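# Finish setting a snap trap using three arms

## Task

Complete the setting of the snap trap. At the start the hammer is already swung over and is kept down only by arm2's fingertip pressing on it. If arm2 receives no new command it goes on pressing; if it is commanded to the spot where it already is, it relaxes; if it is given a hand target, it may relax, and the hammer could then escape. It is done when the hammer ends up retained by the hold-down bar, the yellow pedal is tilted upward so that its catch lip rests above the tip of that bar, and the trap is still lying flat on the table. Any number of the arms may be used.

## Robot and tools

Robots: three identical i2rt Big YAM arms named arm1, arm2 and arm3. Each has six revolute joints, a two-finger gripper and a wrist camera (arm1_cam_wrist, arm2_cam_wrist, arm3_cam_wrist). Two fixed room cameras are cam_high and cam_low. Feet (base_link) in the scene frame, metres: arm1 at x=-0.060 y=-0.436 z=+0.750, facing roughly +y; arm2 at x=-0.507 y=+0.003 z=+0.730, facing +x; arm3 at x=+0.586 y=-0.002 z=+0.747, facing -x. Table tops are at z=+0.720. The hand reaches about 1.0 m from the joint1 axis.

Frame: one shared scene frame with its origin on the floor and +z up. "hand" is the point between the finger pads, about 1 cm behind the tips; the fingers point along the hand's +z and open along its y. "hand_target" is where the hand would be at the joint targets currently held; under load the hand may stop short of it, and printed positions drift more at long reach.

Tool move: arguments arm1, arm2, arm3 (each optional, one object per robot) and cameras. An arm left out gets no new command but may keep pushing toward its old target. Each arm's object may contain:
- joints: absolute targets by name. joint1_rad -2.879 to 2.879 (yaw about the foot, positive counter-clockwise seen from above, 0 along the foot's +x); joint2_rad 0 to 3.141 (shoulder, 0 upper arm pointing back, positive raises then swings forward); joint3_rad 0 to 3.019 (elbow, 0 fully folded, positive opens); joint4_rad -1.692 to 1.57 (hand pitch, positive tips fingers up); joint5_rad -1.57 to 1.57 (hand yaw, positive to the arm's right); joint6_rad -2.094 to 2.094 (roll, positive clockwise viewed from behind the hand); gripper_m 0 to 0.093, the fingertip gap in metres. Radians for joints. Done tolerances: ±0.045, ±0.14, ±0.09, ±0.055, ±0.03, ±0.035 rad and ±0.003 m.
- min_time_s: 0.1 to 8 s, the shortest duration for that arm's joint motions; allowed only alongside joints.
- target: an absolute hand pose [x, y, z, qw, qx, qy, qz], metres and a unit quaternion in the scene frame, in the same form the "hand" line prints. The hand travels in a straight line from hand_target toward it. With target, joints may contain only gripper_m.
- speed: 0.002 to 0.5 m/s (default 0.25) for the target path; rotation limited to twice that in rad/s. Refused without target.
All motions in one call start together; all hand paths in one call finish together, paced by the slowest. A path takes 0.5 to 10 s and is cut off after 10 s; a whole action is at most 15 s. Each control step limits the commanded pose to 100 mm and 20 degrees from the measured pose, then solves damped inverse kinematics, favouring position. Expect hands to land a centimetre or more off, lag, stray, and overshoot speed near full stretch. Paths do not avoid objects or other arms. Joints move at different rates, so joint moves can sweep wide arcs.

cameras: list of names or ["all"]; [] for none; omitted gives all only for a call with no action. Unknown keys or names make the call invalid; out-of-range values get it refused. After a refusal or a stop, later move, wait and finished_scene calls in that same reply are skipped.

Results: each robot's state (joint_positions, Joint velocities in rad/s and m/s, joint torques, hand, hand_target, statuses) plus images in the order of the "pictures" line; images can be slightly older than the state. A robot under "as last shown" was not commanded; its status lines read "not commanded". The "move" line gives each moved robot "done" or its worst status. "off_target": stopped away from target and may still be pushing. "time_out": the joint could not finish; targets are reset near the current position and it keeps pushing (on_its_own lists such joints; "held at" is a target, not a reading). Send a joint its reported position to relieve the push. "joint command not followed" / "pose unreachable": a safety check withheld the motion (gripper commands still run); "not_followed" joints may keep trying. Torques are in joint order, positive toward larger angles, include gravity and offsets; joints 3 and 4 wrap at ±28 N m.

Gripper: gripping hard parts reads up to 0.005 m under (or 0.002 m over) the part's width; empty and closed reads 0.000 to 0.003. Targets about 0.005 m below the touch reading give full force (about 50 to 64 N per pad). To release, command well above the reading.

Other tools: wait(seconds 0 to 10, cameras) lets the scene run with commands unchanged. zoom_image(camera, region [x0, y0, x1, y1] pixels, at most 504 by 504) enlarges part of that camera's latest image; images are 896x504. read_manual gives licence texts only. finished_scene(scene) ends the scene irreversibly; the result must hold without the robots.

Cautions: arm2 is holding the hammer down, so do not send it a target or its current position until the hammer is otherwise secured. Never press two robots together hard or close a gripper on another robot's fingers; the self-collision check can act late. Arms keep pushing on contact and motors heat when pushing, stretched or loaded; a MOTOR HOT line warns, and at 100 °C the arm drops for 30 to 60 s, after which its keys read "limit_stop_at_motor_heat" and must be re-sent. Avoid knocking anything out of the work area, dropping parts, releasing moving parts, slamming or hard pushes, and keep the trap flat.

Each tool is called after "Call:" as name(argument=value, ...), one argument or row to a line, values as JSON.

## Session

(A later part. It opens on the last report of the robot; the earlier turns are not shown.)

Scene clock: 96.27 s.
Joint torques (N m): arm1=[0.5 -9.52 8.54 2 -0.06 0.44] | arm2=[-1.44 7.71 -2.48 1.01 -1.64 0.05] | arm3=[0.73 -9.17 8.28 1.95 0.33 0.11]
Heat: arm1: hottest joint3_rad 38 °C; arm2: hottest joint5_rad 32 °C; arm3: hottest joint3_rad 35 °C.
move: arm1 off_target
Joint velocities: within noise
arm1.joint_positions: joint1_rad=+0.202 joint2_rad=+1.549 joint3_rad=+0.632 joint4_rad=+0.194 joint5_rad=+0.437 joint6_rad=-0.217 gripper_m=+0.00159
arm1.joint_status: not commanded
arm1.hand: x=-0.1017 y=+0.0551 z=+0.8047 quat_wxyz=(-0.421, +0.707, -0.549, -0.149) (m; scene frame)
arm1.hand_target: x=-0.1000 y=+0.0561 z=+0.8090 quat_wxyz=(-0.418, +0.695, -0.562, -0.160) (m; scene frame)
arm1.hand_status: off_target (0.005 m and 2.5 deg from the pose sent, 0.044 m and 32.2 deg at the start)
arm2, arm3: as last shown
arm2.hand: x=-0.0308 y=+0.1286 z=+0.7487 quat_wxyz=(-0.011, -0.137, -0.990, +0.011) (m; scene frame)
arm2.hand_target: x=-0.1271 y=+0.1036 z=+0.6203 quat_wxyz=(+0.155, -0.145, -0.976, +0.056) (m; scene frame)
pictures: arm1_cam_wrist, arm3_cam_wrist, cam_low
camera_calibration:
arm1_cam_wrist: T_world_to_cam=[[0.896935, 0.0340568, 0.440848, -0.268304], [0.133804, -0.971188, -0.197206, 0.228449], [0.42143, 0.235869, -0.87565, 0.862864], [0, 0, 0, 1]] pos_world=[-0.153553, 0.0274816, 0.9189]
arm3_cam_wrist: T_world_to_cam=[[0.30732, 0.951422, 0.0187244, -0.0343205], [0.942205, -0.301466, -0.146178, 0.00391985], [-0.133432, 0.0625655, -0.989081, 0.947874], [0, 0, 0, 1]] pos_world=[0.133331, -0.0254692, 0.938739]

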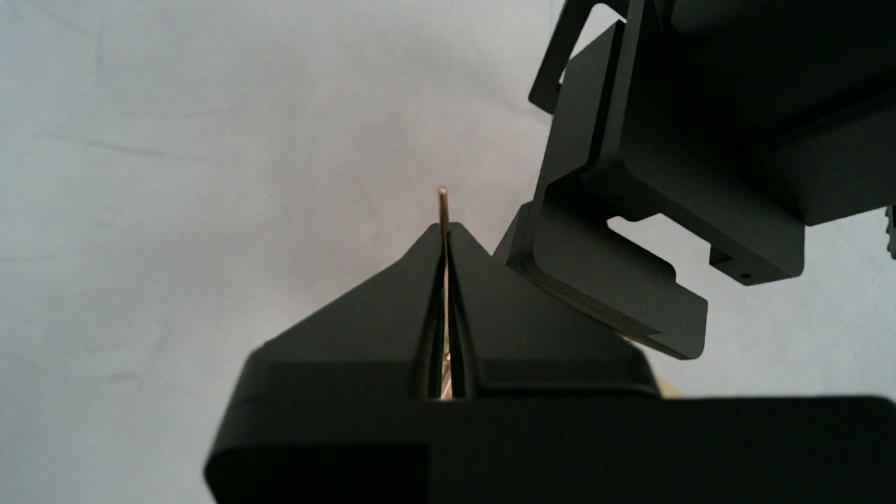

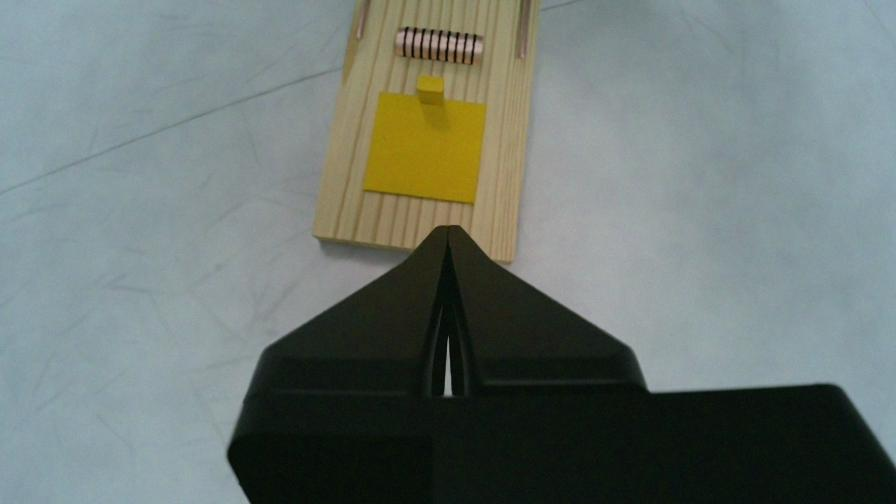

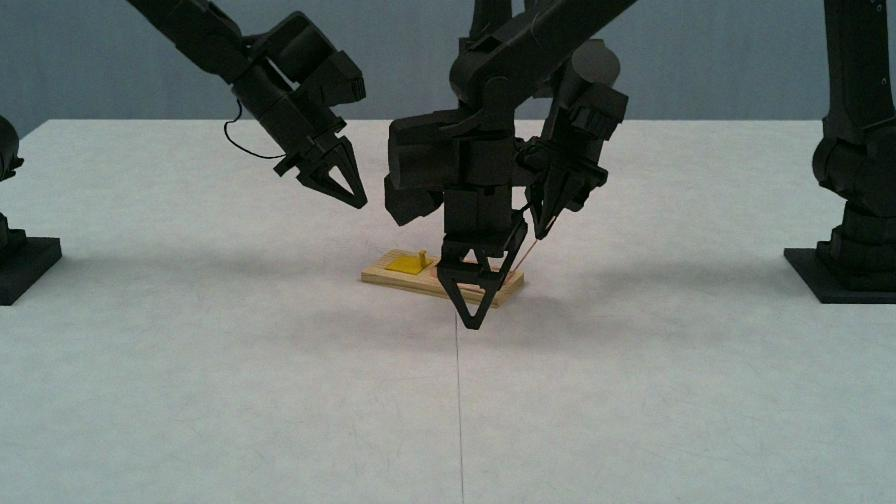

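Call:
move(
  arm1={"joints":{"gripper_m":0.009}},
)

Call:
move(
  arm1={"target":[-0.084,0.052,0.777,-0.4174,0.6949,-0.5627,-0.1603],"speed":0.15},
)

Call:
move(
  arm1={"joints":{"gripper_m":0.0}},
  cameras=["arm1_cam_wrist","cam_low"],
)

Scene clock: 103.50 s.
Joint torques (N m): arm1=[0.38 -9.17 8.54 1.96 0.16 0.24] | arm2=[-1.38 7.47 -2.39 1.18 -1.69 0] | arm3=[0.67 -8.47 8.35 1.96 0.29 0.12]
Heat: arm1: hottest joint3_rad 37 °C; arm2: hottest joint5_rad 32 °C; arm3: hottest joint3_rad 35 °C.
move: arm1 done
Joint velocities: within noise
arm1.joint_positions: joint1_rad=+0.202 joint2_rad=+1.548 joint3_rad=+0.632 joint4_rad=+0.190 joint5_rad=+0.432 joint6_rad=-0.193 gripper_m=+0.00896
arm1.joint_status: all done
arm1.hand: x=-0.1025 y=+0.0546 z=+0.8040 quat_wxyz=(-0.417, +0.702, -0.556, -0.155) (m; scene frame)
arm1.hand_target: x=-0.1000 y=+0.0561 z=+0.8092 quat_wxyz=(-0.418, +0.695, -0.563, -0.161) (m; scene frame)
arm1.hand_status: not commanded
arm2, arm3: as last shown
pictures: none

Scene clock: 104.67 s.
Joint torques (N m): arm1=[-0.21 -8.29 7.84 2.95 0.14 -0.03] | arm2=[-1.26 7.94 -2.52 1.07 -1.67 0.04] | arm3=[0.97 -8.41 8.38 2.06 0.32 0.12]
Heat: arm1: hottest joint3_rad 37 °C; arm2: hottest joint5_rad 32 °C; arm3: hottest joint3_rad 35 °C.
move: arm1 done
Joint velocities: within noise
arm1.joint_positions: joint1_rad=+0.165 joint2_rad=+1.610 joint3_rad=+0.588 joint4_rad=+0.302 joint5_rad=+0.401 joint6_rad=-0.196 gripper_m=+0.00896
arm1.joint_status: not commanded
arm1.hand: x=-0.0877 y=+0.0476 z=+0.7762 quat_wxyz=(-0.413, +0.697, -0.565, -0.159) (m; scene frame)
arm1.hand_target: x=-0.0841 y=+0.0518 z=+0.7769 quat_wxyz=(-0.417, +0.695, -0.563, -0.160) (m; scene frame)
arm1.hand_status: done (0.006 m and 0.6 deg from the pose sent, 0.033 m and 1.3 deg at the start)
arm2, arm3: as last shown
pictures: none

Scene clock: 105.27 s.
Joint torques (N m): arm1=[0.09 -7.88 7.94 2.67 -0.17 0.08] | arm2=[-1.14 8.06 -2.43 0.88 -1.65 0.06] | arm3=[0.85 -8.94 8.13 2.02 0.31 0.11]
Heat: arm1: hottest joint3_rad 37 °C; arm2: hottest joint5_rad 32 °C; arm3: hottest joint3_rad 35 °C.
move: arm1 done
Joint velocities: within noise
arm1.joint_positions: joint1_rad=+0.163 joint2_rad=+1.610 joint3_rad=+0.588 joint4_rad=+0.308 joint5_rad=+0.408 joint6_rad=-0.209 gripper_m=+0.00178
arm1.joint_status: all done
arm1.hand: x=-0.0858 y=+0.0484 z=+0.7777 quat_wxyz=(-0.418, +0.697, -0.561, -0.156) (m; scene frame)
arm1.hand_target: x=-0.0840 y=+0.0519 z=+0.7771 quat_wxyz=(-0.418, +0.695, -0.563, -0.160) (m; scene frame)
arm1.hand_status: not commanded
arm2, arm3: as last shown
pictures: arm1_cam_wrist, cam_low
camera_calibration:
arm1_cam_wrist: T_world_to_cam=[[0.908592, 0.0120351, 0.417511, -0.250288], [0.107698, -0.972536, -0.206339, 0.219423], [0.403561, 0.232443, -0.884934, 0.839971], [0, 0, 0, 1]] pos_world=[-0.135201, 0.0211631, 0.893092]

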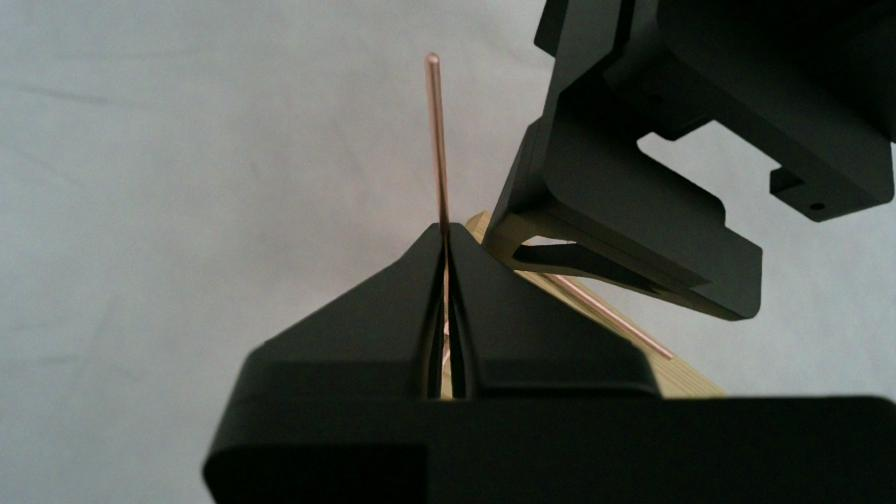

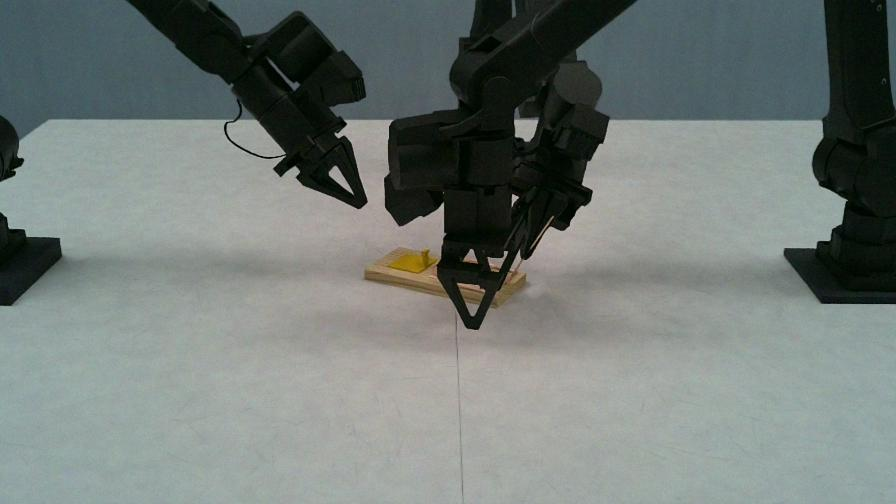

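Call:
move(
  arm1={"target":[-0.064,0.046,0.785,-0.3617,0.5255,-0.7233,-0.2629],"speed":0.25},
)

Call:
move(
  arm1={"target":[-0.039,0.0345,0.774,-0.25,0.2465,-0.8595,-0.3707],"speed":0.25},
  cameras=["arm1_cam_wrist","cam_low","arm3_cam_wrist","arm2_cam_wrist"],
)

Scene clock: 112.97 s.
Joint torques (N m): arm1=[-0.5 -7.88 8.2 2.22 -0.04 0.38] | arm2=[-0.21 7.41 -2.84 1.26 -1.69 0.04] | arm3=[0.56 -8.35 8.35 1.84 0.32 0.12]
Heat: arm1: hottest joint3_rad 36 °C; arm2: hottest joint5_rad 33 °C; arm3: hottest joint3_rad 35 °C.
move: arm1 off_target
Joint velocities: within noise
arm1.joint_positions: joint1_rad=+0.116 joint2_rad=+1.573 joint3_rad=+0.562 joint4_rad=+0.314 joint5_rad=+0.365 joint6_rad=+0.246 gripper_m=+0.00174
arm1.joint_status: not commanded
arm1.hand: x=-0.0691 y=+0.0422 z=+0.7837 quat_wxyz=(-0.366, +0.542, -0.712, -0.256) (m; scene frame)
arm1.hand_target: x=-0.0639 y=+0.0458 z=+0.7849 quat_wxyz=(-0.362, +0.526, -0.723, -0.263) (m; scene frame)
arm1.hand_status: off_target (0.006 m and 2.5 deg from the pose sent, 0.023 m and 30.5 deg at the start)
arm2.joint_positions: joint1_rad=+0.284 joint2_rad=+1.809 joint3_rad=+1.205 joint4_rad=-0.960 joint5_rad=+0.027 joint6_rad=+0.542 gripper_m=+0.09395
arm2.joint_status: not commanded
arm2.hand: x=-0.0305 y=+0.1289 z=+0.7485 quat_wxyz=(-0.009, -0.137, -0.991, +0.012) (m; scene frame)
arm2.hand_target: x=-0.1272 y=+0.1037 z=+0.6203 quat_wxyz=(+0.155, -0.145, -0.976, +0.056) (m; scene frame)
arm2.hand_status: not commanded
arm3: as last shown
pictures: none

Scene clock: 115.33 s.
Joint torques (N m): arm1=[-1.08 -5.89 8.62 2.54 -0.15 0.11] | arm2=[-0.97 7.88 -3.02 1.2 -1.65 0.02] | arm3=[0.56 -8.53 8.39 2 0.3 0.11]
Heat: arm1: hottest joint3_rad 36 °C; arm2: hottest joint5_rad 33 °C; arm3: hottest joint3_rad 35 °C.
move: arm1 off_target
Joint velocities: within noise
arm1.joint_positions: joint1_rad=+0.057 joint2_rad=+1.559 joint3_rad=+0.506 joint4_rad=+0.376 joint5_rad=+0.315 joint6_rad=+0.921 gripper_m=+0.00173
arm1.joint_status: not commanded
arm1.hand: x=-0.0476 y=+0.0276 z=+0.7782 quat_wxyz=(-0.252, +0.258, -0.855, -0.371) (m; scene frame)
arm1.hand_target: x=-0.0389 y=+0.0341 z=+0.7742 quat_wxyz=(-0.250, +0.247, -0.860, -0.371) (m; scene frame)
arm1.hand_status: off_target (0.012 m and 1.5 deg from the pose sent, 0.033 m and 42.5 deg at the start)
arm2: as last shown
arm3.joint_positions: joint1_rad=+0.220 joint2_rad=+1.411 joint3_rad=+0.653 joint4_rad=-0.105 joint5_rad=+0.349 joint6_rad=+0.342 gripper_m=+0.00050
arm3.joint_status: not commanded
arm3.hand: x=+0.1212 y=-0.0199 z=+0.8139 quat_wxyz=(-0.068, +0.918, -0.141, -0.365) (m; scene frame)
arm3.hand_target: x=+0.1104 y=-0.0250 z=+0.8203 quat_wxyz=(-0.061, +0.913, -0.145, -0.377) (m; scene frame)
arm3.hand_status: not commanded
pictures: arm1_cam_wrist, arm2_cam_wrist, arm3_cam_wrist, cam_low
camera_calibration:
arm1_cam_wrist: T_world_to_cam=[[0.627561, -0.600442, -0.495618, 0.429171], [-0.743578, -0.650923, -0.152939, 0.104324], [-0.230778, 0.464509, -0.854969, 0.769867], [0, 0, 0, 1]] pos_world=[-0.0140896, -0.0320113, 0.886873]
arm2_cam_wrist: T_world_to_cam=[[-0.268217, -0.963145, 0.0202823, 0.0997775], [-0.791888, 0.232417, 0.564709, -0.473703], [-0.548611, 0.135403, -0.825041, 0.708312], [0, 0, 0, 1]] pos_world=[0.0402298, 0.110289, 0.849867]
arm3_cam_wrist: T_world_to_cam=[[0.30732, 0.951422, 0.0187244, -0.0343205], [0.942205, -0.301466, -0.146178, 0.00391985], [-0.133432, 0.0625655, -0.989081, 0.947874], [0, 0, 0, 1]] pos_world=[0.133331, -0.0254692, 0.938739]

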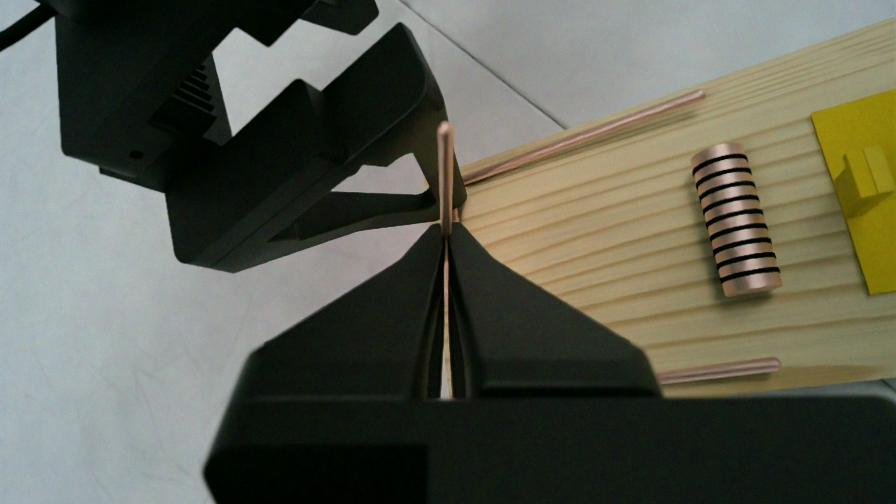

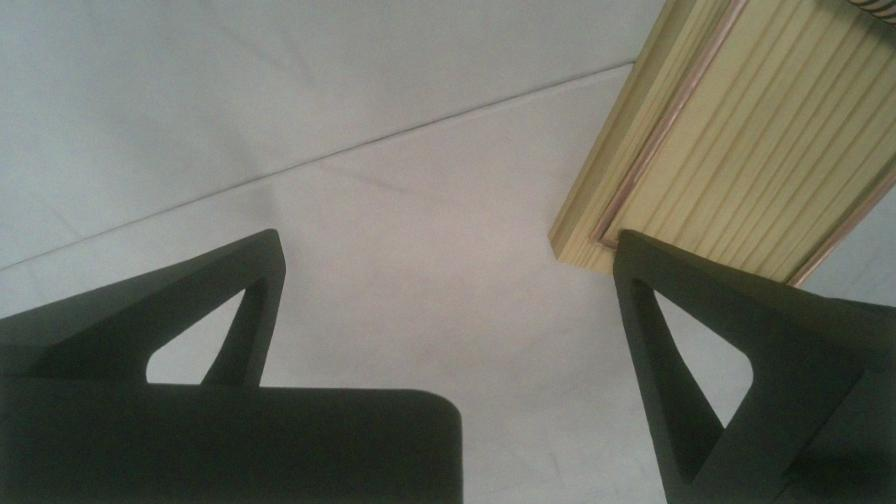

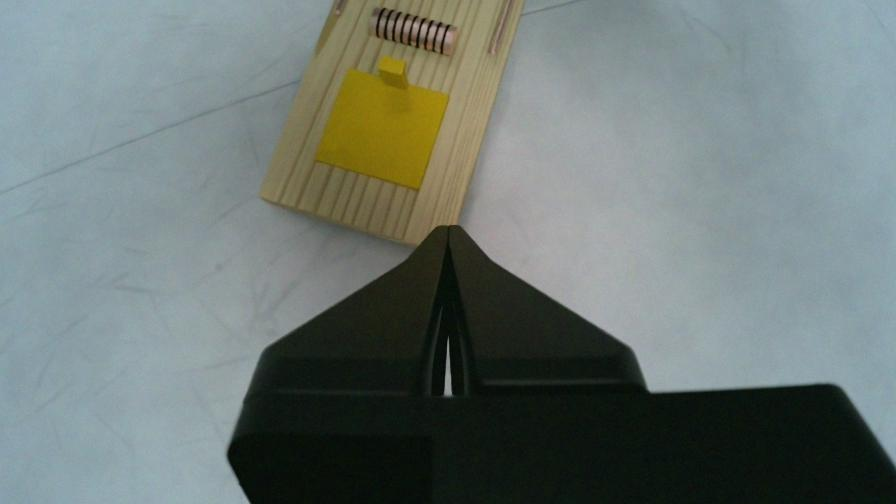

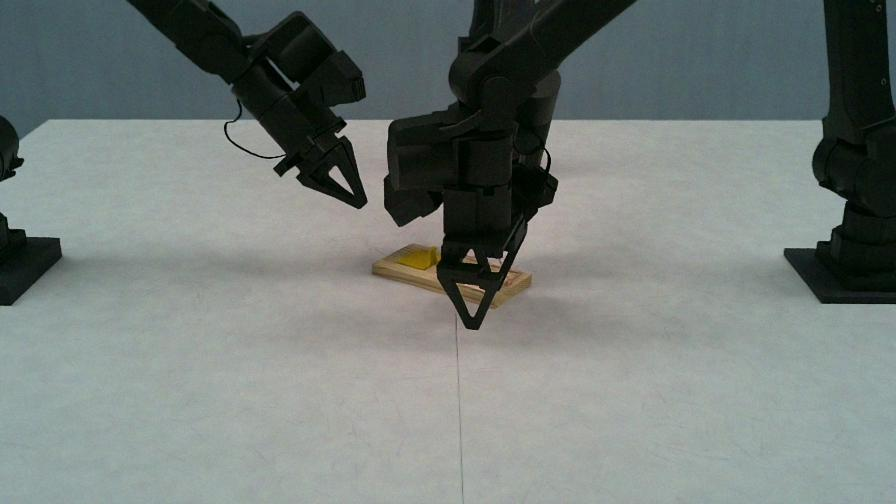

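Call:
move(
  arm1={"target":[-0.028,0.027,0.763,-0.2167,0.0157,-0.894,-0.391],"speed":0.2},
)

Call:
move(
  arm1={"target":[-0.023,0.026,0.747,-0.1638,-0.1012,-0.8883,-0.416],"speed":0.15},
  cameras=["arm1_cam_wrist","arm2_cam_wrist","arm3_cam_wrist"],
)

Scene clock: 123.80 s.
Joint torques (N m): arm1=[0.15 -6.07 9.24 1.59 1.19 0.07] | arm2=[-0.67 7.77 -2.67 1.24 -1.72 0.03] | arm3=[0.79 -8.76 8.31 1.92 0.31 0.15]
Heat: arm1: hottest joint3_rad 36 °C; arm2: hottest joint5_rad 33 °C; arm3: hottest joint3_rad 35 °C.
move: arm1 off_target
Joint velocities: within noise
arm1.joint_positions: joint1_rad=+0.075 joint2_rad=+1.598 joint3_rad=+0.507 joint4_rad=+0.372 joint5_rad=+0.442 joint6_rad=+1.417 gripper_m=+0.00169
arm1.joint_status: not commanded
arm1.hand: x=-0.0346 y=+0.0194 z=+0.7661 quat_wxyz=(-0.207, +0.026, -0.893, -0.398) (m; scene frame)
arm1.hand_target: x=-0.0280 y=+0.0265 z=+0.7632 quat_wxyz=(-0.217, +0.016, -0.894, -0.391) (m; scene frame)
arm1.hand_status: off_target (0.011 m and 1.8 deg from the pose sent, 0.025 m and 28.6 deg at the start)
arm2, arm3: as last shown
pictures: none

Scene clock: 125.53 s.
Joint torques (N m): arm1=[-0.67 -5.54 8.31 2.76 0.08 -0.04] | arm2=[-1.08 7.41 -2.76 1.25 -1.62 0.06] | arm3=[0.73 -8.76 8.4 1.99 0.32 0.11]
Heat: arm1: hottest joint3_rad 36 °C; arm2: hottest joint5_rad 33 °C; arm3: hottest joint3_rad 35 °C.
move: arm1 off_target
Joint velocities: within noise
arm1.joint_positions: joint1_rad=+0.071 joint2_rad=+1.640 joint3_rad=+0.503 joint4_rad=+0.412 joint5_rad=+0.458 joint6_rad=+1.681 gripper_m=+0.00166
arm1.joint_status: not commanded
arm1.hand: x=-0.0300 y=+0.0177 z=+0.7546 quat_wxyz=(-0.162, -0.096, -0.888, -0.419) (m; scene frame)
arm1.hand_target: x=-0.0231 y=+0.0253 z=+0.7472 quat_wxyz=(-0.164, -0.101, -0.889, -0.416) (m; scene frame)
arm1.hand_status: off_target (0.013 m and 0.7 deg from the pose sent, 0.023 m and 15.5 deg at the start)
arm2, arm3: as last shown
pictures: arm1_cam_wrist, arm2_cam_wrist, arm3_cam_wrist
camera_calibration:
arm1_cam_wrist: T_world_to_cam=[[-0.038843, -0.640102, -0.767307, 0.586203], [-0.968394, -0.165223, 0.186855, -0.164474], [-0.246383, 0.750314, -0.613453, 0.570516], [0, 0, 0, 1]] pos_world=[0.00406028, -0.0800113, 0.830516]
arm2_cam_wrist: T_world_to_cam=[[-0.268217, -0.963145, 0.0202823, 0.0997775], [-0.791888, 0.232417, 0.564709, -0.473703], [-0.548611, 0.135403, -0.825041, 0.708312], [0, 0, 0, 1]] pos_world=[0.0402298, 0.110289, 0.849867]
arm3_cam_wrist: T_world_to_cam=[[0.30732, 0.951422, 0.0187244, -0.0343205], [0.942205, -0.301466, -0.146178, 0.00391985], [-0.133432, 0.0625655, -0.989081, 0.947874], [0, 0, 0, 1]] pos_world=[0.133331, -0.0254692, 0.938739]

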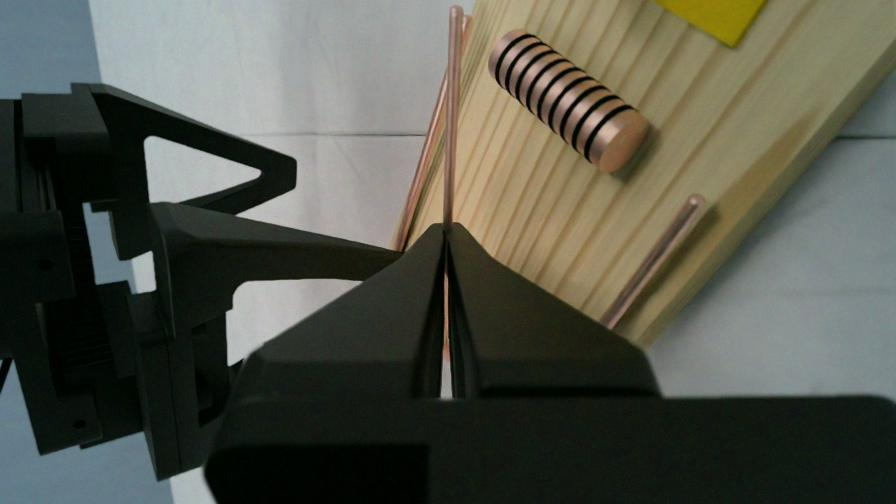

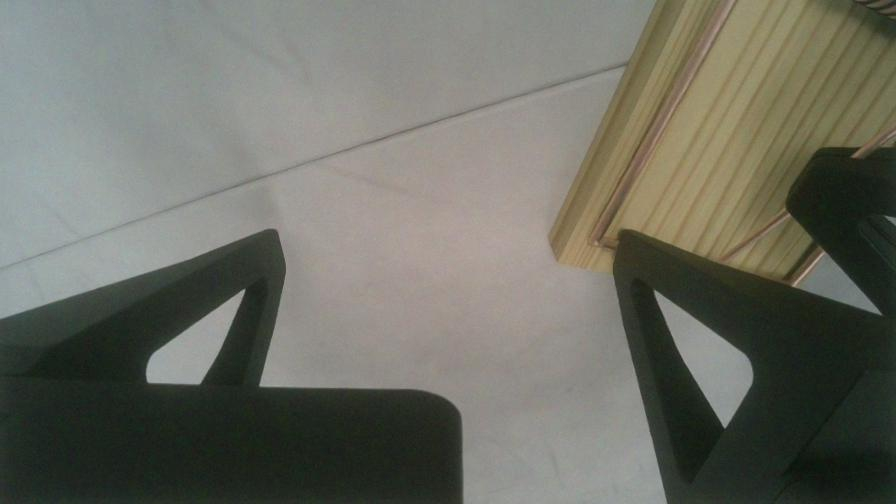

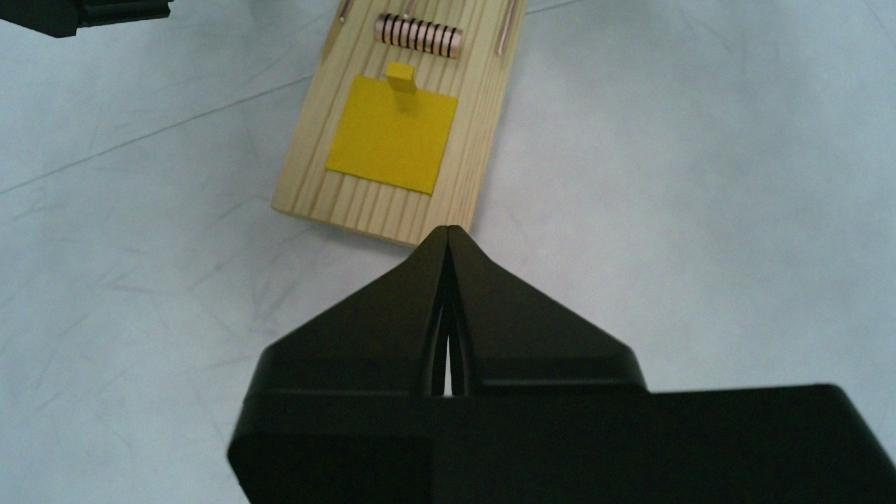

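Call:
move(
  arm1={"joints":{"gripper_m":0.012}},
)

Call:
move(
  arm1={"target":[-0.055,-0.048,0.768,-0.1638,-0.1012,-0.8883,-0.416],"speed":0.15},
  arm3={"target":[0.047,-0.028,0.777,-0.0926,0.8974,-0.2196,-0.3709],"speed":0.2},
  cameras=["arm1_cam_wrist","arm3_cam_wrist","cam_low"],
)

Call:
zoom_image(
  camera="cam_low",
  region=[360, 200, 560, 310],
)

Scene clock: 134.90 s.
Joint torques (N m): arm1=[-0.15 -7.24 7.71 2.5 0.25 -0.03] | arm2=[-0.91 8.18 -2.81 1.21 -1.66 0.01] | arm3=[0.62 -8.94 8.42 1.98 0.29 0.13]
Heat: arm1: hottest joint3_rad 36 °C; arm2: hottest joint5_rad 33 °C; arm3: hottest joint3_rad 35 °C.
move: arm1 done
Joint velocities: within noise
arm1.joint_positions: joint1_rad=+0.064 joint2_rad=+1.667 joint3_rad=+0.505 joint4_rad=+0.418 joint5_rad=+0.455 joint6_rad=+1.681 gripper_m=+0.01194
arm1.joint_status: all done
arm1.hand: x=-0.0272 y=+0.0161 z=+0.7446 quat_wxyz=(-0.163, -0.097, -0.892, -0.410) (m; scene frame)
arm1.hand_target: x=-0.0231 y=+0.0253 z=+0.7472 quat_wxyz=(-0.164, -0.101, -0.889, -0.416) (m; scene frame)
arm1.hand_status: not commanded
arm2, arm3: as last shown
pictures: none

Scene clock: 136.37 s.
Joint torques (N m): arm1=[1.79 -6.71 6.56 1.94 0.59 0.09] | arm2=[-0.97 7.94 -2.84 1.22 -1.71 0.02] | arm3=[0.85 -11.28 10.11 1.76 0.36 0.12]
Heat: arm1: hottest joint3_rad 36 °C; arm2: hottest joint5_rad 33 °C; arm3: hottest joint3_rad 35 °C.
move: arm1 done; arm3 off_target
Joint velocities: within noise
arm1.joint_positions: joint1_rad=+0.180 joint2_rad=+1.475 joint3_rad=+0.354 joint4_rad=+0.327 joint5_rad=+0.550 joint6_rad=+1.773 gripper_m=+0.01196
arm1.joint_status: not commanded
arm1.hand: x=-0.0507 y=-0.0502 z=+0.7618 quat_wxyz=(-0.169, -0.098, -0.892, -0.408) (m; scene frame)
arm1.hand_target: x=-0.0550 y=-0.0480 z=+0.7678 quat_wxyz=(-0.164, -0.101, -0.889, -0.416) (m; scene frame)
arm1.hand_status: done (0.008 m and 1.2 deg from the pose sent, 0.074 m and 0.9 deg at the start)
arm2: as last shown
arm3.joint_positions: joint1_rad=+0.240 joint2_rad=+1.665 joint3_rad=+0.799 joint4_rad=-0.075 joint5_rad=+0.468 joint6_rad=+0.497 gripper_m=+0.00050
arm3.joint_status: not commanded
arm3.hand: x=+0.0722 y=-0.0194 z=+0.7661 quat_wxyz=(-0.103, +0.905, -0.215, -0.351) (m; scene frame)
arm3.hand_target: x=+0.0484 y=-0.0281 z=+0.7779 quat_wxyz=(-0.092, +0.898, -0.220, -0.371) (m; scene frame)
arm3.hand_status: off_target (0.029 m and 2.8 deg from the pose sent, 0.083 m and 9.7 deg at the start)
pictures: arm1_cam_wrist, arm3_cam_wrist, cam_low
camera_calibration:
arm1_cam_wrist: T_world_to_cam=[[-0.0403657, -0.657266, -0.752576, 0.535359], [-0.971785, -0.149352, 0.182561, -0.19315], [-0.23239, 0.738712, -0.632693, 0.635585], [0, 0, 0, 1]] pos_world=[-0.0183865, -0.146487, 0.84029]
arm3_cam_wrist: T_world_to_cam=[[0.459825, 0.887372, 0.0336372, -0.0424194], [0.881875, -0.451877, -0.134548, 0.0358633], [-0.104194, 0.0915325, -0.990336, 0.893333], [0, 0, 0, 1]] pos_world=[0.0809588, -0.0279214, 0.890952]

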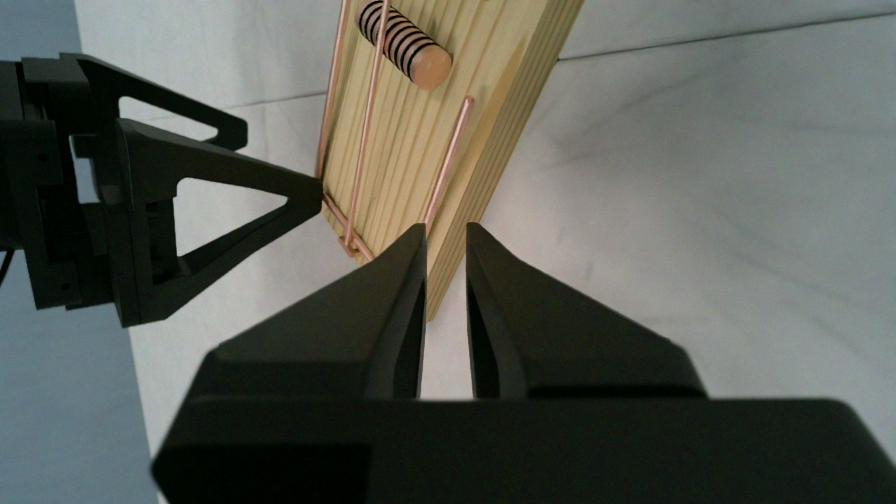

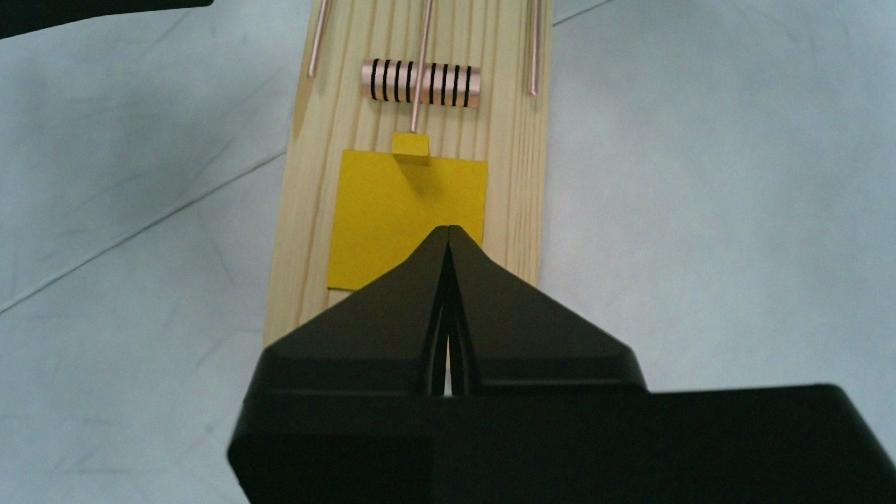

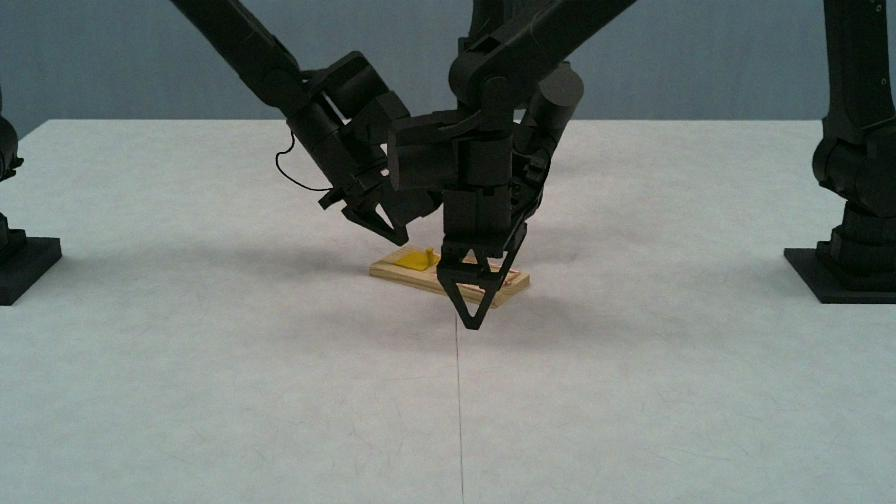

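Scaled by 2.520 from the camera's 896x504 image, which has a finer 1280x720 frame.

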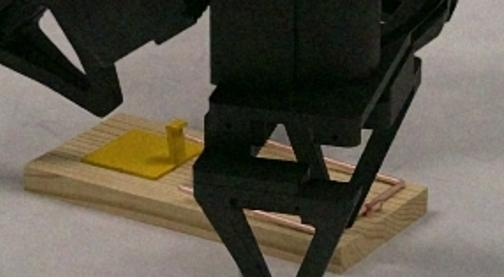

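Call:
move(
  arm3={"target":[0.035,-0.033,0.770,-0.0926,0.8974,-0.2196,-0.3709],"speed":0.1},
)

Call:
move(
  arm3={"target":[0.017,-0.016,0.7665,-0.0926,0.8974,-0.2196,-0.3709],"speed":0.06},
  cameras=["arm3_cam_wrist","cam_low"],
)

Call:
zoom_image(
  camera="cam_low",
  region=[360, 200, 560, 310],
)

Call:
zoom_image(
  camera="arm3_cam_wrist",
  region=[330, 100, 610, 300],
)

Scene clock: 143.90 s.
Joint torques (N m): arm1=[1.79 -7.18 6.57 1.95 0.58 0.13] | arm2=[-1.49 8 -2.82 1.44 -1.69 0.04] | arm3=[1.03 -11.87 9.81 1.74 0.35 0.11]
Heat: arm1: hottest joint3_rad 35 °C; arm2: hottest joint5_rad 33 °C; arm3: hottest joint3_rad 35 °C.
move: arm3 off_target
Joint velocities: within noise
arm1.joint_positions: joint1_rad=+0.180 joint2_rad=+1.475 joint3_rad=+0.354 joint4_rad=+0.326 joint5_rad=+0.550 joint6_rad=+1.773 gripper_m=+0.01196
arm1.joint_status: not commanded
arm1.hand: x=-0.0506 y=-0.0503 z=+0.7618 quat_wxyz=(-0.169, -0.098, -0.892, -0.408) (m; scene frame)
arm1.hand_target: x=-0.0549 y=-0.0481 z=+0.7678 quat_wxyz=(-0.164, -0.101, -0.889, -0.416) (m; scene frame)
arm1.hand_status: not commanded
arm2: as last shown
arm3.joint_positions: joint1_rad=+0.245 joint2_rad=+1.707 joint3_rad=+0.833 joint4_rad=-0.075 joint5_rad=+0.471 joint6_rad=+0.503 gripper_m=+0.00050
arm3.joint_status: not commanded
arm3.hand: x=+0.0611 y=-0.0237 z=+0.7585 quat_wxyz=(-0.104, +0.906, -0.215, -0.349) (m; scene frame)
arm3.hand_target: x=+0.0366 y=-0.0330 z=+0.7709 quat_wxyz=(-0.092, +0.898, -0.220, -0.371) (m; scene frame)
arm3.hand_status: off_target (0.030 m and 3.1 deg from the pose sent, 0.040 m and 2.8 deg at the start)
pictures: none

Scene clock: 144.97 s.
Joint torques (N m): arm1=[2.14 -6.83 6.57 1.95 0.6 0.15] | arm2=[-2.08 6.71 -2.95 1.2 -1.67 0.08] | arm3=[-0.21 -12.57 10.1 1.74 0.26 -0.12]
Heat: arm1: hottest joint3_rad 35 °C; arm2: hottest joint5_rad 33 °C; arm3: hottest joint3_rad 35 °C.
move: arm3 off_target
Joint velocities: within noise
arm1, arm2: as last shown
arm3.joint_positions: joint1_rad=+0.216 joint2_rad=+1.741 joint3_rad=+0.870 joint4_rad=-0.060 joint5_rad=+0.448 joint6_rad=+0.484 gripper_m=+0.00050
arm3.joint_status: not commanded
arm3.hand: x=+0.0438 y=-0.0153 z=+0.7559 quat_wxyz=(-0.099, +0.905, -0.218, -0.352) (m; scene frame)
arm3.hand_target: x=+0.0186 y=-0.0157 z=+0.7674 quat_wxyz=(-0.093, +0.897, -0.220, -0.371) (m; scene frame)
arm3.hand_status: off_target (0.029 m and 2.5 deg from the pose sent, 0.046 m and 3.1 deg at the start)
pictures: arm3_cam_wrist, cam_low
camera_calibration:
arm3_cam_wrist: T_world_to_cam=[[0.462171, 0.886468, 0.023935, -0.0255093], [0.880327, -0.455382, -0.13286, 0.0601051], [-0.106877, 0.0824748, -0.990846, 0.880306], [0, 0, 0, 1]] pos_world=[0.0529618, -0.0226191, 0.880843]

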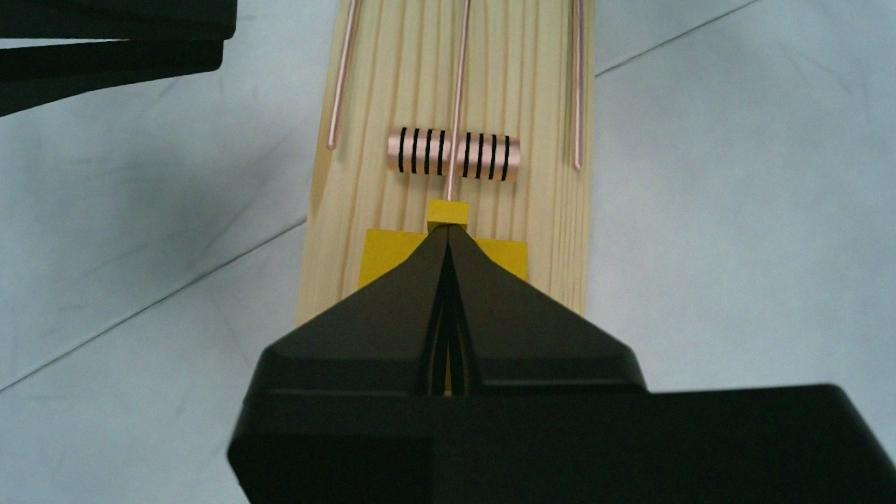

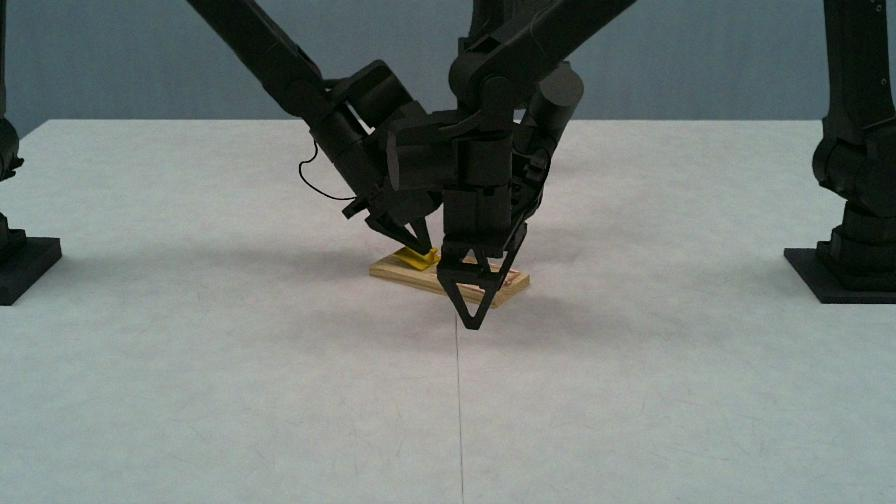

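Scaled by 2.520 from the camera's 896x504 image, which has a finer 1280x720 frame.

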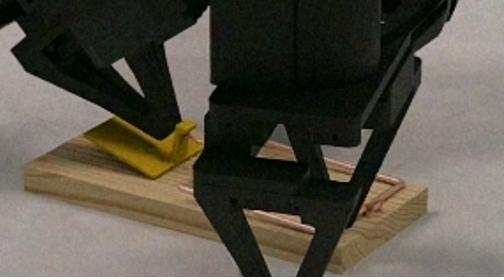

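Scaled by 1.800 from the camera's 896x504 image, which has a finer 1280x720 frame.

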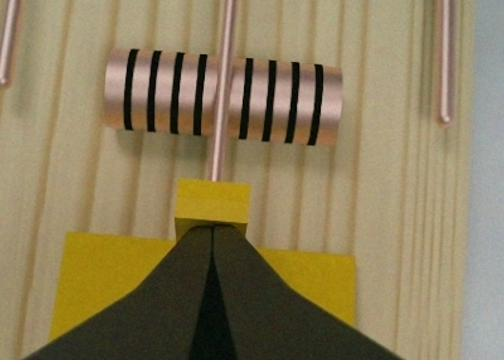

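Call:
move(
  arm3={"target":[0.012,-0.011,0.7675,-0.0926,0.8974,-0.2196,-0.3709],"speed":0.05},
)

Call:
move(
  arm2={"target":[-0.034,0.132,0.82,-0.009,-0.137,-0.991,0.012],"speed":0.07},
  cameras=["arm3_cam_wrist","cam_low"],
)

Call:
zoom_image(
  camera="cam_low",
  region=[360, 200, 560, 310],
)

Scene clock: 148.83 s.
Joint torques (N m): arm1=[1.85 -7.24 6.58 1.81 0.61 0.13] | arm2=[-1.79 7.41 -2.76 1.24 -1.77 -0.02] | arm3=[-0.67 -11.81 10.88 1.78 0.25 -0.11]
Heat: arm1: hottest joint3_rad 35 °C; arm2: hottest joint5_rad 33 °C; arm3: hottest joint3_rad 36 °C.
move: arm3 off_target
Joint velocities: within noise
arm1: as last shown
arm2.joint_positions: joint1_rad=+0.284 joint2_rad=+1.809 joint3_rad=+1.205 joint4_rad=-0.960 joint5_rad=+0.027 joint6_rad=+0.542 gripper_m=+0.09395
arm2.joint_status: not commanded
arm2.hand: x=-0.0305 y=+0.1289 z=+0.7485 quat_wxyz=(-0.009, -0.137, -0.991, +0.012) (m; scene frame)
arm2.hand_target: x=-0.1272 y=+0.1037 z=+0.6203 quat_wxyz=(+0.155, -0.145, -0.976, +0.056) (m; scene frame)
arm2.hand_status: not commanded
arm3.joint_positions: joint1_rad=+0.211 joint2_rad=+1.743 joint3_rad=+0.872 joint4_rad=-0.060 joint5_rad=+0.440 joint6_rad=+0.474 gripper_m=+0.00050
arm3.joint_status: not commanded
arm3.hand: x=+0.0431 y=-0.0140 z=+0.7550 quat_wxyz=(-0.098, +0.907, -0.214, -0.350) (m; scene frame)
arm3.hand_target: x=+0.0141 y=-0.0107 z=+0.7687 quat_wxyz=(-0.093, +0.897, -0.220, -0.371) (m; scene frame)
arm3.hand_status: off_target (0.034 m and 2.8 deg from the pose sent, 0.034 m and 2.5 deg at the start)
pictures: none

Scene clock: 152.60 s.
Joint torques (N m): arm1=[2.08 -7 6.6 1.85 0.62 0.13] | arm2=[0.21 -14.97 8.59 0.09 0.14 0.07] | arm3=[-0.32 -12.92 10.35 1.87 0.3 -0.08]
Heat: arm1: hottest joint3_rad 35 °C; arm2: hottest joint5_rad 33 °C; arm3: hottest joint3_rad 36 °C.
move: arm2 off_target
Joint velocities: within noise
arm1, arm3: as last shown
arm2.joint_positions: joint1_rad=+0.283 joint2_rad=+1.732 joint3_rad=+1.237 joint4_rad=-1.127 joint5_rad=+0.023 joint6_rad=+0.545 gripper_m=+0.09396
arm2.joint_status: not commanded
arm2.hand: x=-0.0500 y=+0.1237 z=+0.7950 quat_wxyz=(+0.018, -0.139, -0.990, +0.022) (m; scene frame)
arm2.hand_target: x=-0.0349 y=+0.1317 z=+0.8201 quat_wxyz=(-0.009, -0.137, -0.990, +0.012) (m; scene frame)
arm2.hand_status: off_target (0.031 m and 3.3 deg from the pose sent, 0.072 m and 0.1 deg at the start; pose on its path clipped on 26 of 113 steps)
arm3.joint_positions: joint1_rad=+0.208 joint2_rad=+1.747 joint3_rad=+0.880 joint4_rad=-0.060 joint5_rad=+0.439 joint6_rad=+0.473 gripper_m=+0.00050
arm3.hand: x=+0.0399 y=-0.0128 z=+0.7556 quat_wxyz=(-0.098, +0.906, -0.215, -0.351) (m; scene frame)
pictures: arm3_cam_wrist, cam_low
camera_calibration:
arm3_cam_wrist: T_world_to_cam=[[0.457546, 0.888868, 0.023777, -0.0255011], [0.882904, -0.450978, -0.130766, 0.0629946], [-0.105511, 0.0808241, -0.991128, 0.879603], [0, 0, 0, 1]] pos_world=[0.0488572, -0.0200168, 0.880643]

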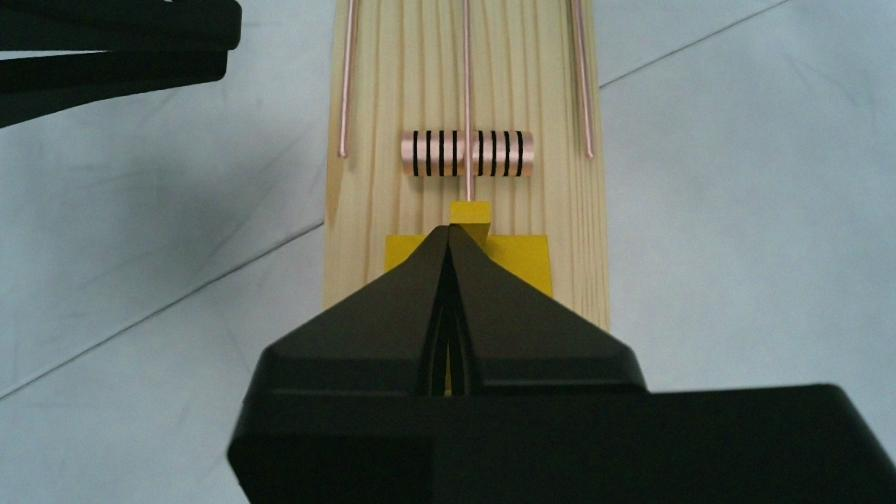

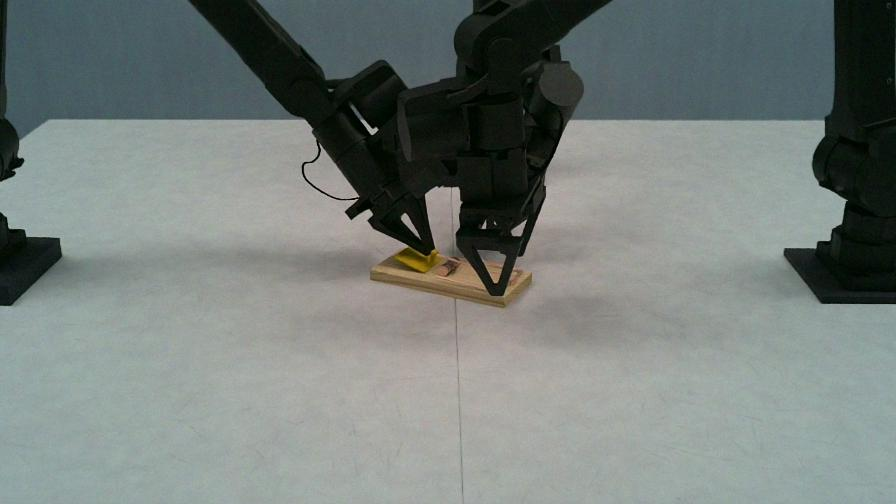

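Scaled by 2.520 from the camera's 896x504 image, which has a finer 1280x720 frame.

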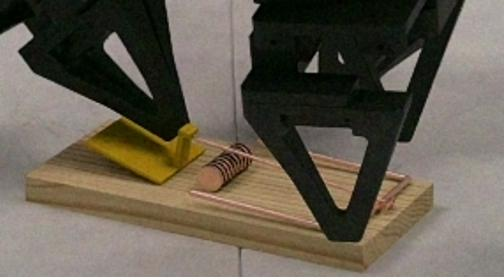

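Holds. Back off arm3 and raise arm2.

Call:
move(
  arm3={"target":[0.07,-0.037,0.79,-0.0926,0.8974,-0.2196,-0.3709],"speed":0.06},
  arm2={"target":[-0.07,0.13,0.87,-0.009,-0.137,-0.991,0.012],"speed":0.1},
  cameras=["cam_low"],
)

Call:
zoom_image(
  camera="cam_low",
  region=[360, 200, 560, 310],
)

Scene clock: 160.03 s.
Joint torques (N m): arm1=[1.73 -7 6.65 1.81 0.62 0.11] | arm2=[0.67 -13.27 7.34 0.09 0.08 0.05] | arm3=[0.73 -14.45 5.55 0.81 0.38 0.11]
Heat: arm1: hottest joint3_rad 35 °C; arm2: hottest joint5_rad 32 °C; arm3: hottest joint3_rad 36 °C.
move: arm2 off_target; arm3 done
Joint velocities: within noise
arm1: as last shown
arm2.joint_positions: joint1_rad=+0.300 joint2_rad=+1.598 joint3_rad=+1.237 joint4_rad=-1.233 joint5_rad=+0.023 joint6_rad=+0.559 gripper_m=+0.09396
arm2.joint_status: not commanded
arm2.hand: x=-0.0728 y=+0.1256 z=+0.8550 quat_wxyz=(+0.005, -0.137, -0.990, +0.016) (m; scene frame)
arm2.hand_target: x=-0.0702 y=+0.1299 z=+0.8700 quat_wxyz=(-0.009, -0.137, -0.990, +0.012) (m; scene frame)
arm2.hand_status: off_target (0.016 m and 1.7 deg from the pose sent, 0.078 m and 3.3 deg at the start)
arm3.joint_positions: joint1_rad=+0.271 joint2_rad=+1.640 joint3_rad=+0.819 joint4_rad=-0.089 joint5_rad=+0.488 joint6_rad=+0.525 gripper_m=+0.00050
arm3.joint_status: not commanded
arm3.hand: x=+0.0641 y=-0.0340 z=+0.7857 quat_wxyz=(-0.095, +0.898, -0.219, -0.370) (m; scene frame)
arm3.hand_target: x=+0.0698 y=-0.0368 z=+0.7897 quat_wxyz=(-0.093, +0.898, -0.220, -0.371) (m; scene frame)
arm3.hand_status: done (0.008 m and 0.3 deg from the pose sent, 0.052 m and 2.6 deg at the start)
pictures: cam_low

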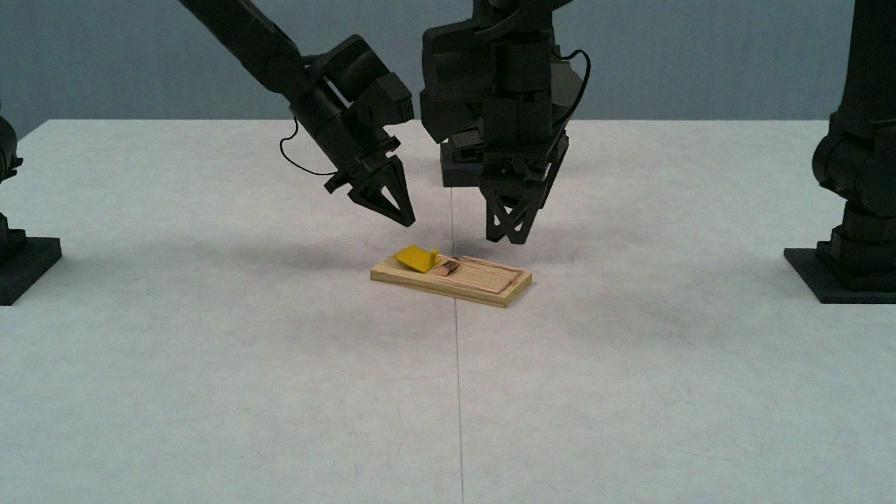

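Scaled by 2.520 from the camera's 896x504 image, which has a finer 1280x720 frame.

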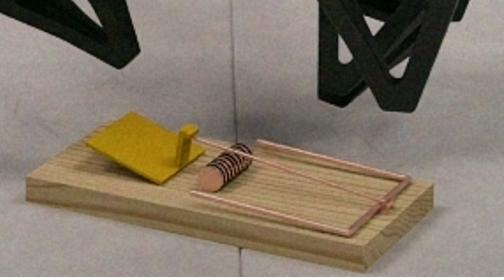

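Call:
finished_scene(
  scene=2,
)

The scene is finished: the task was done.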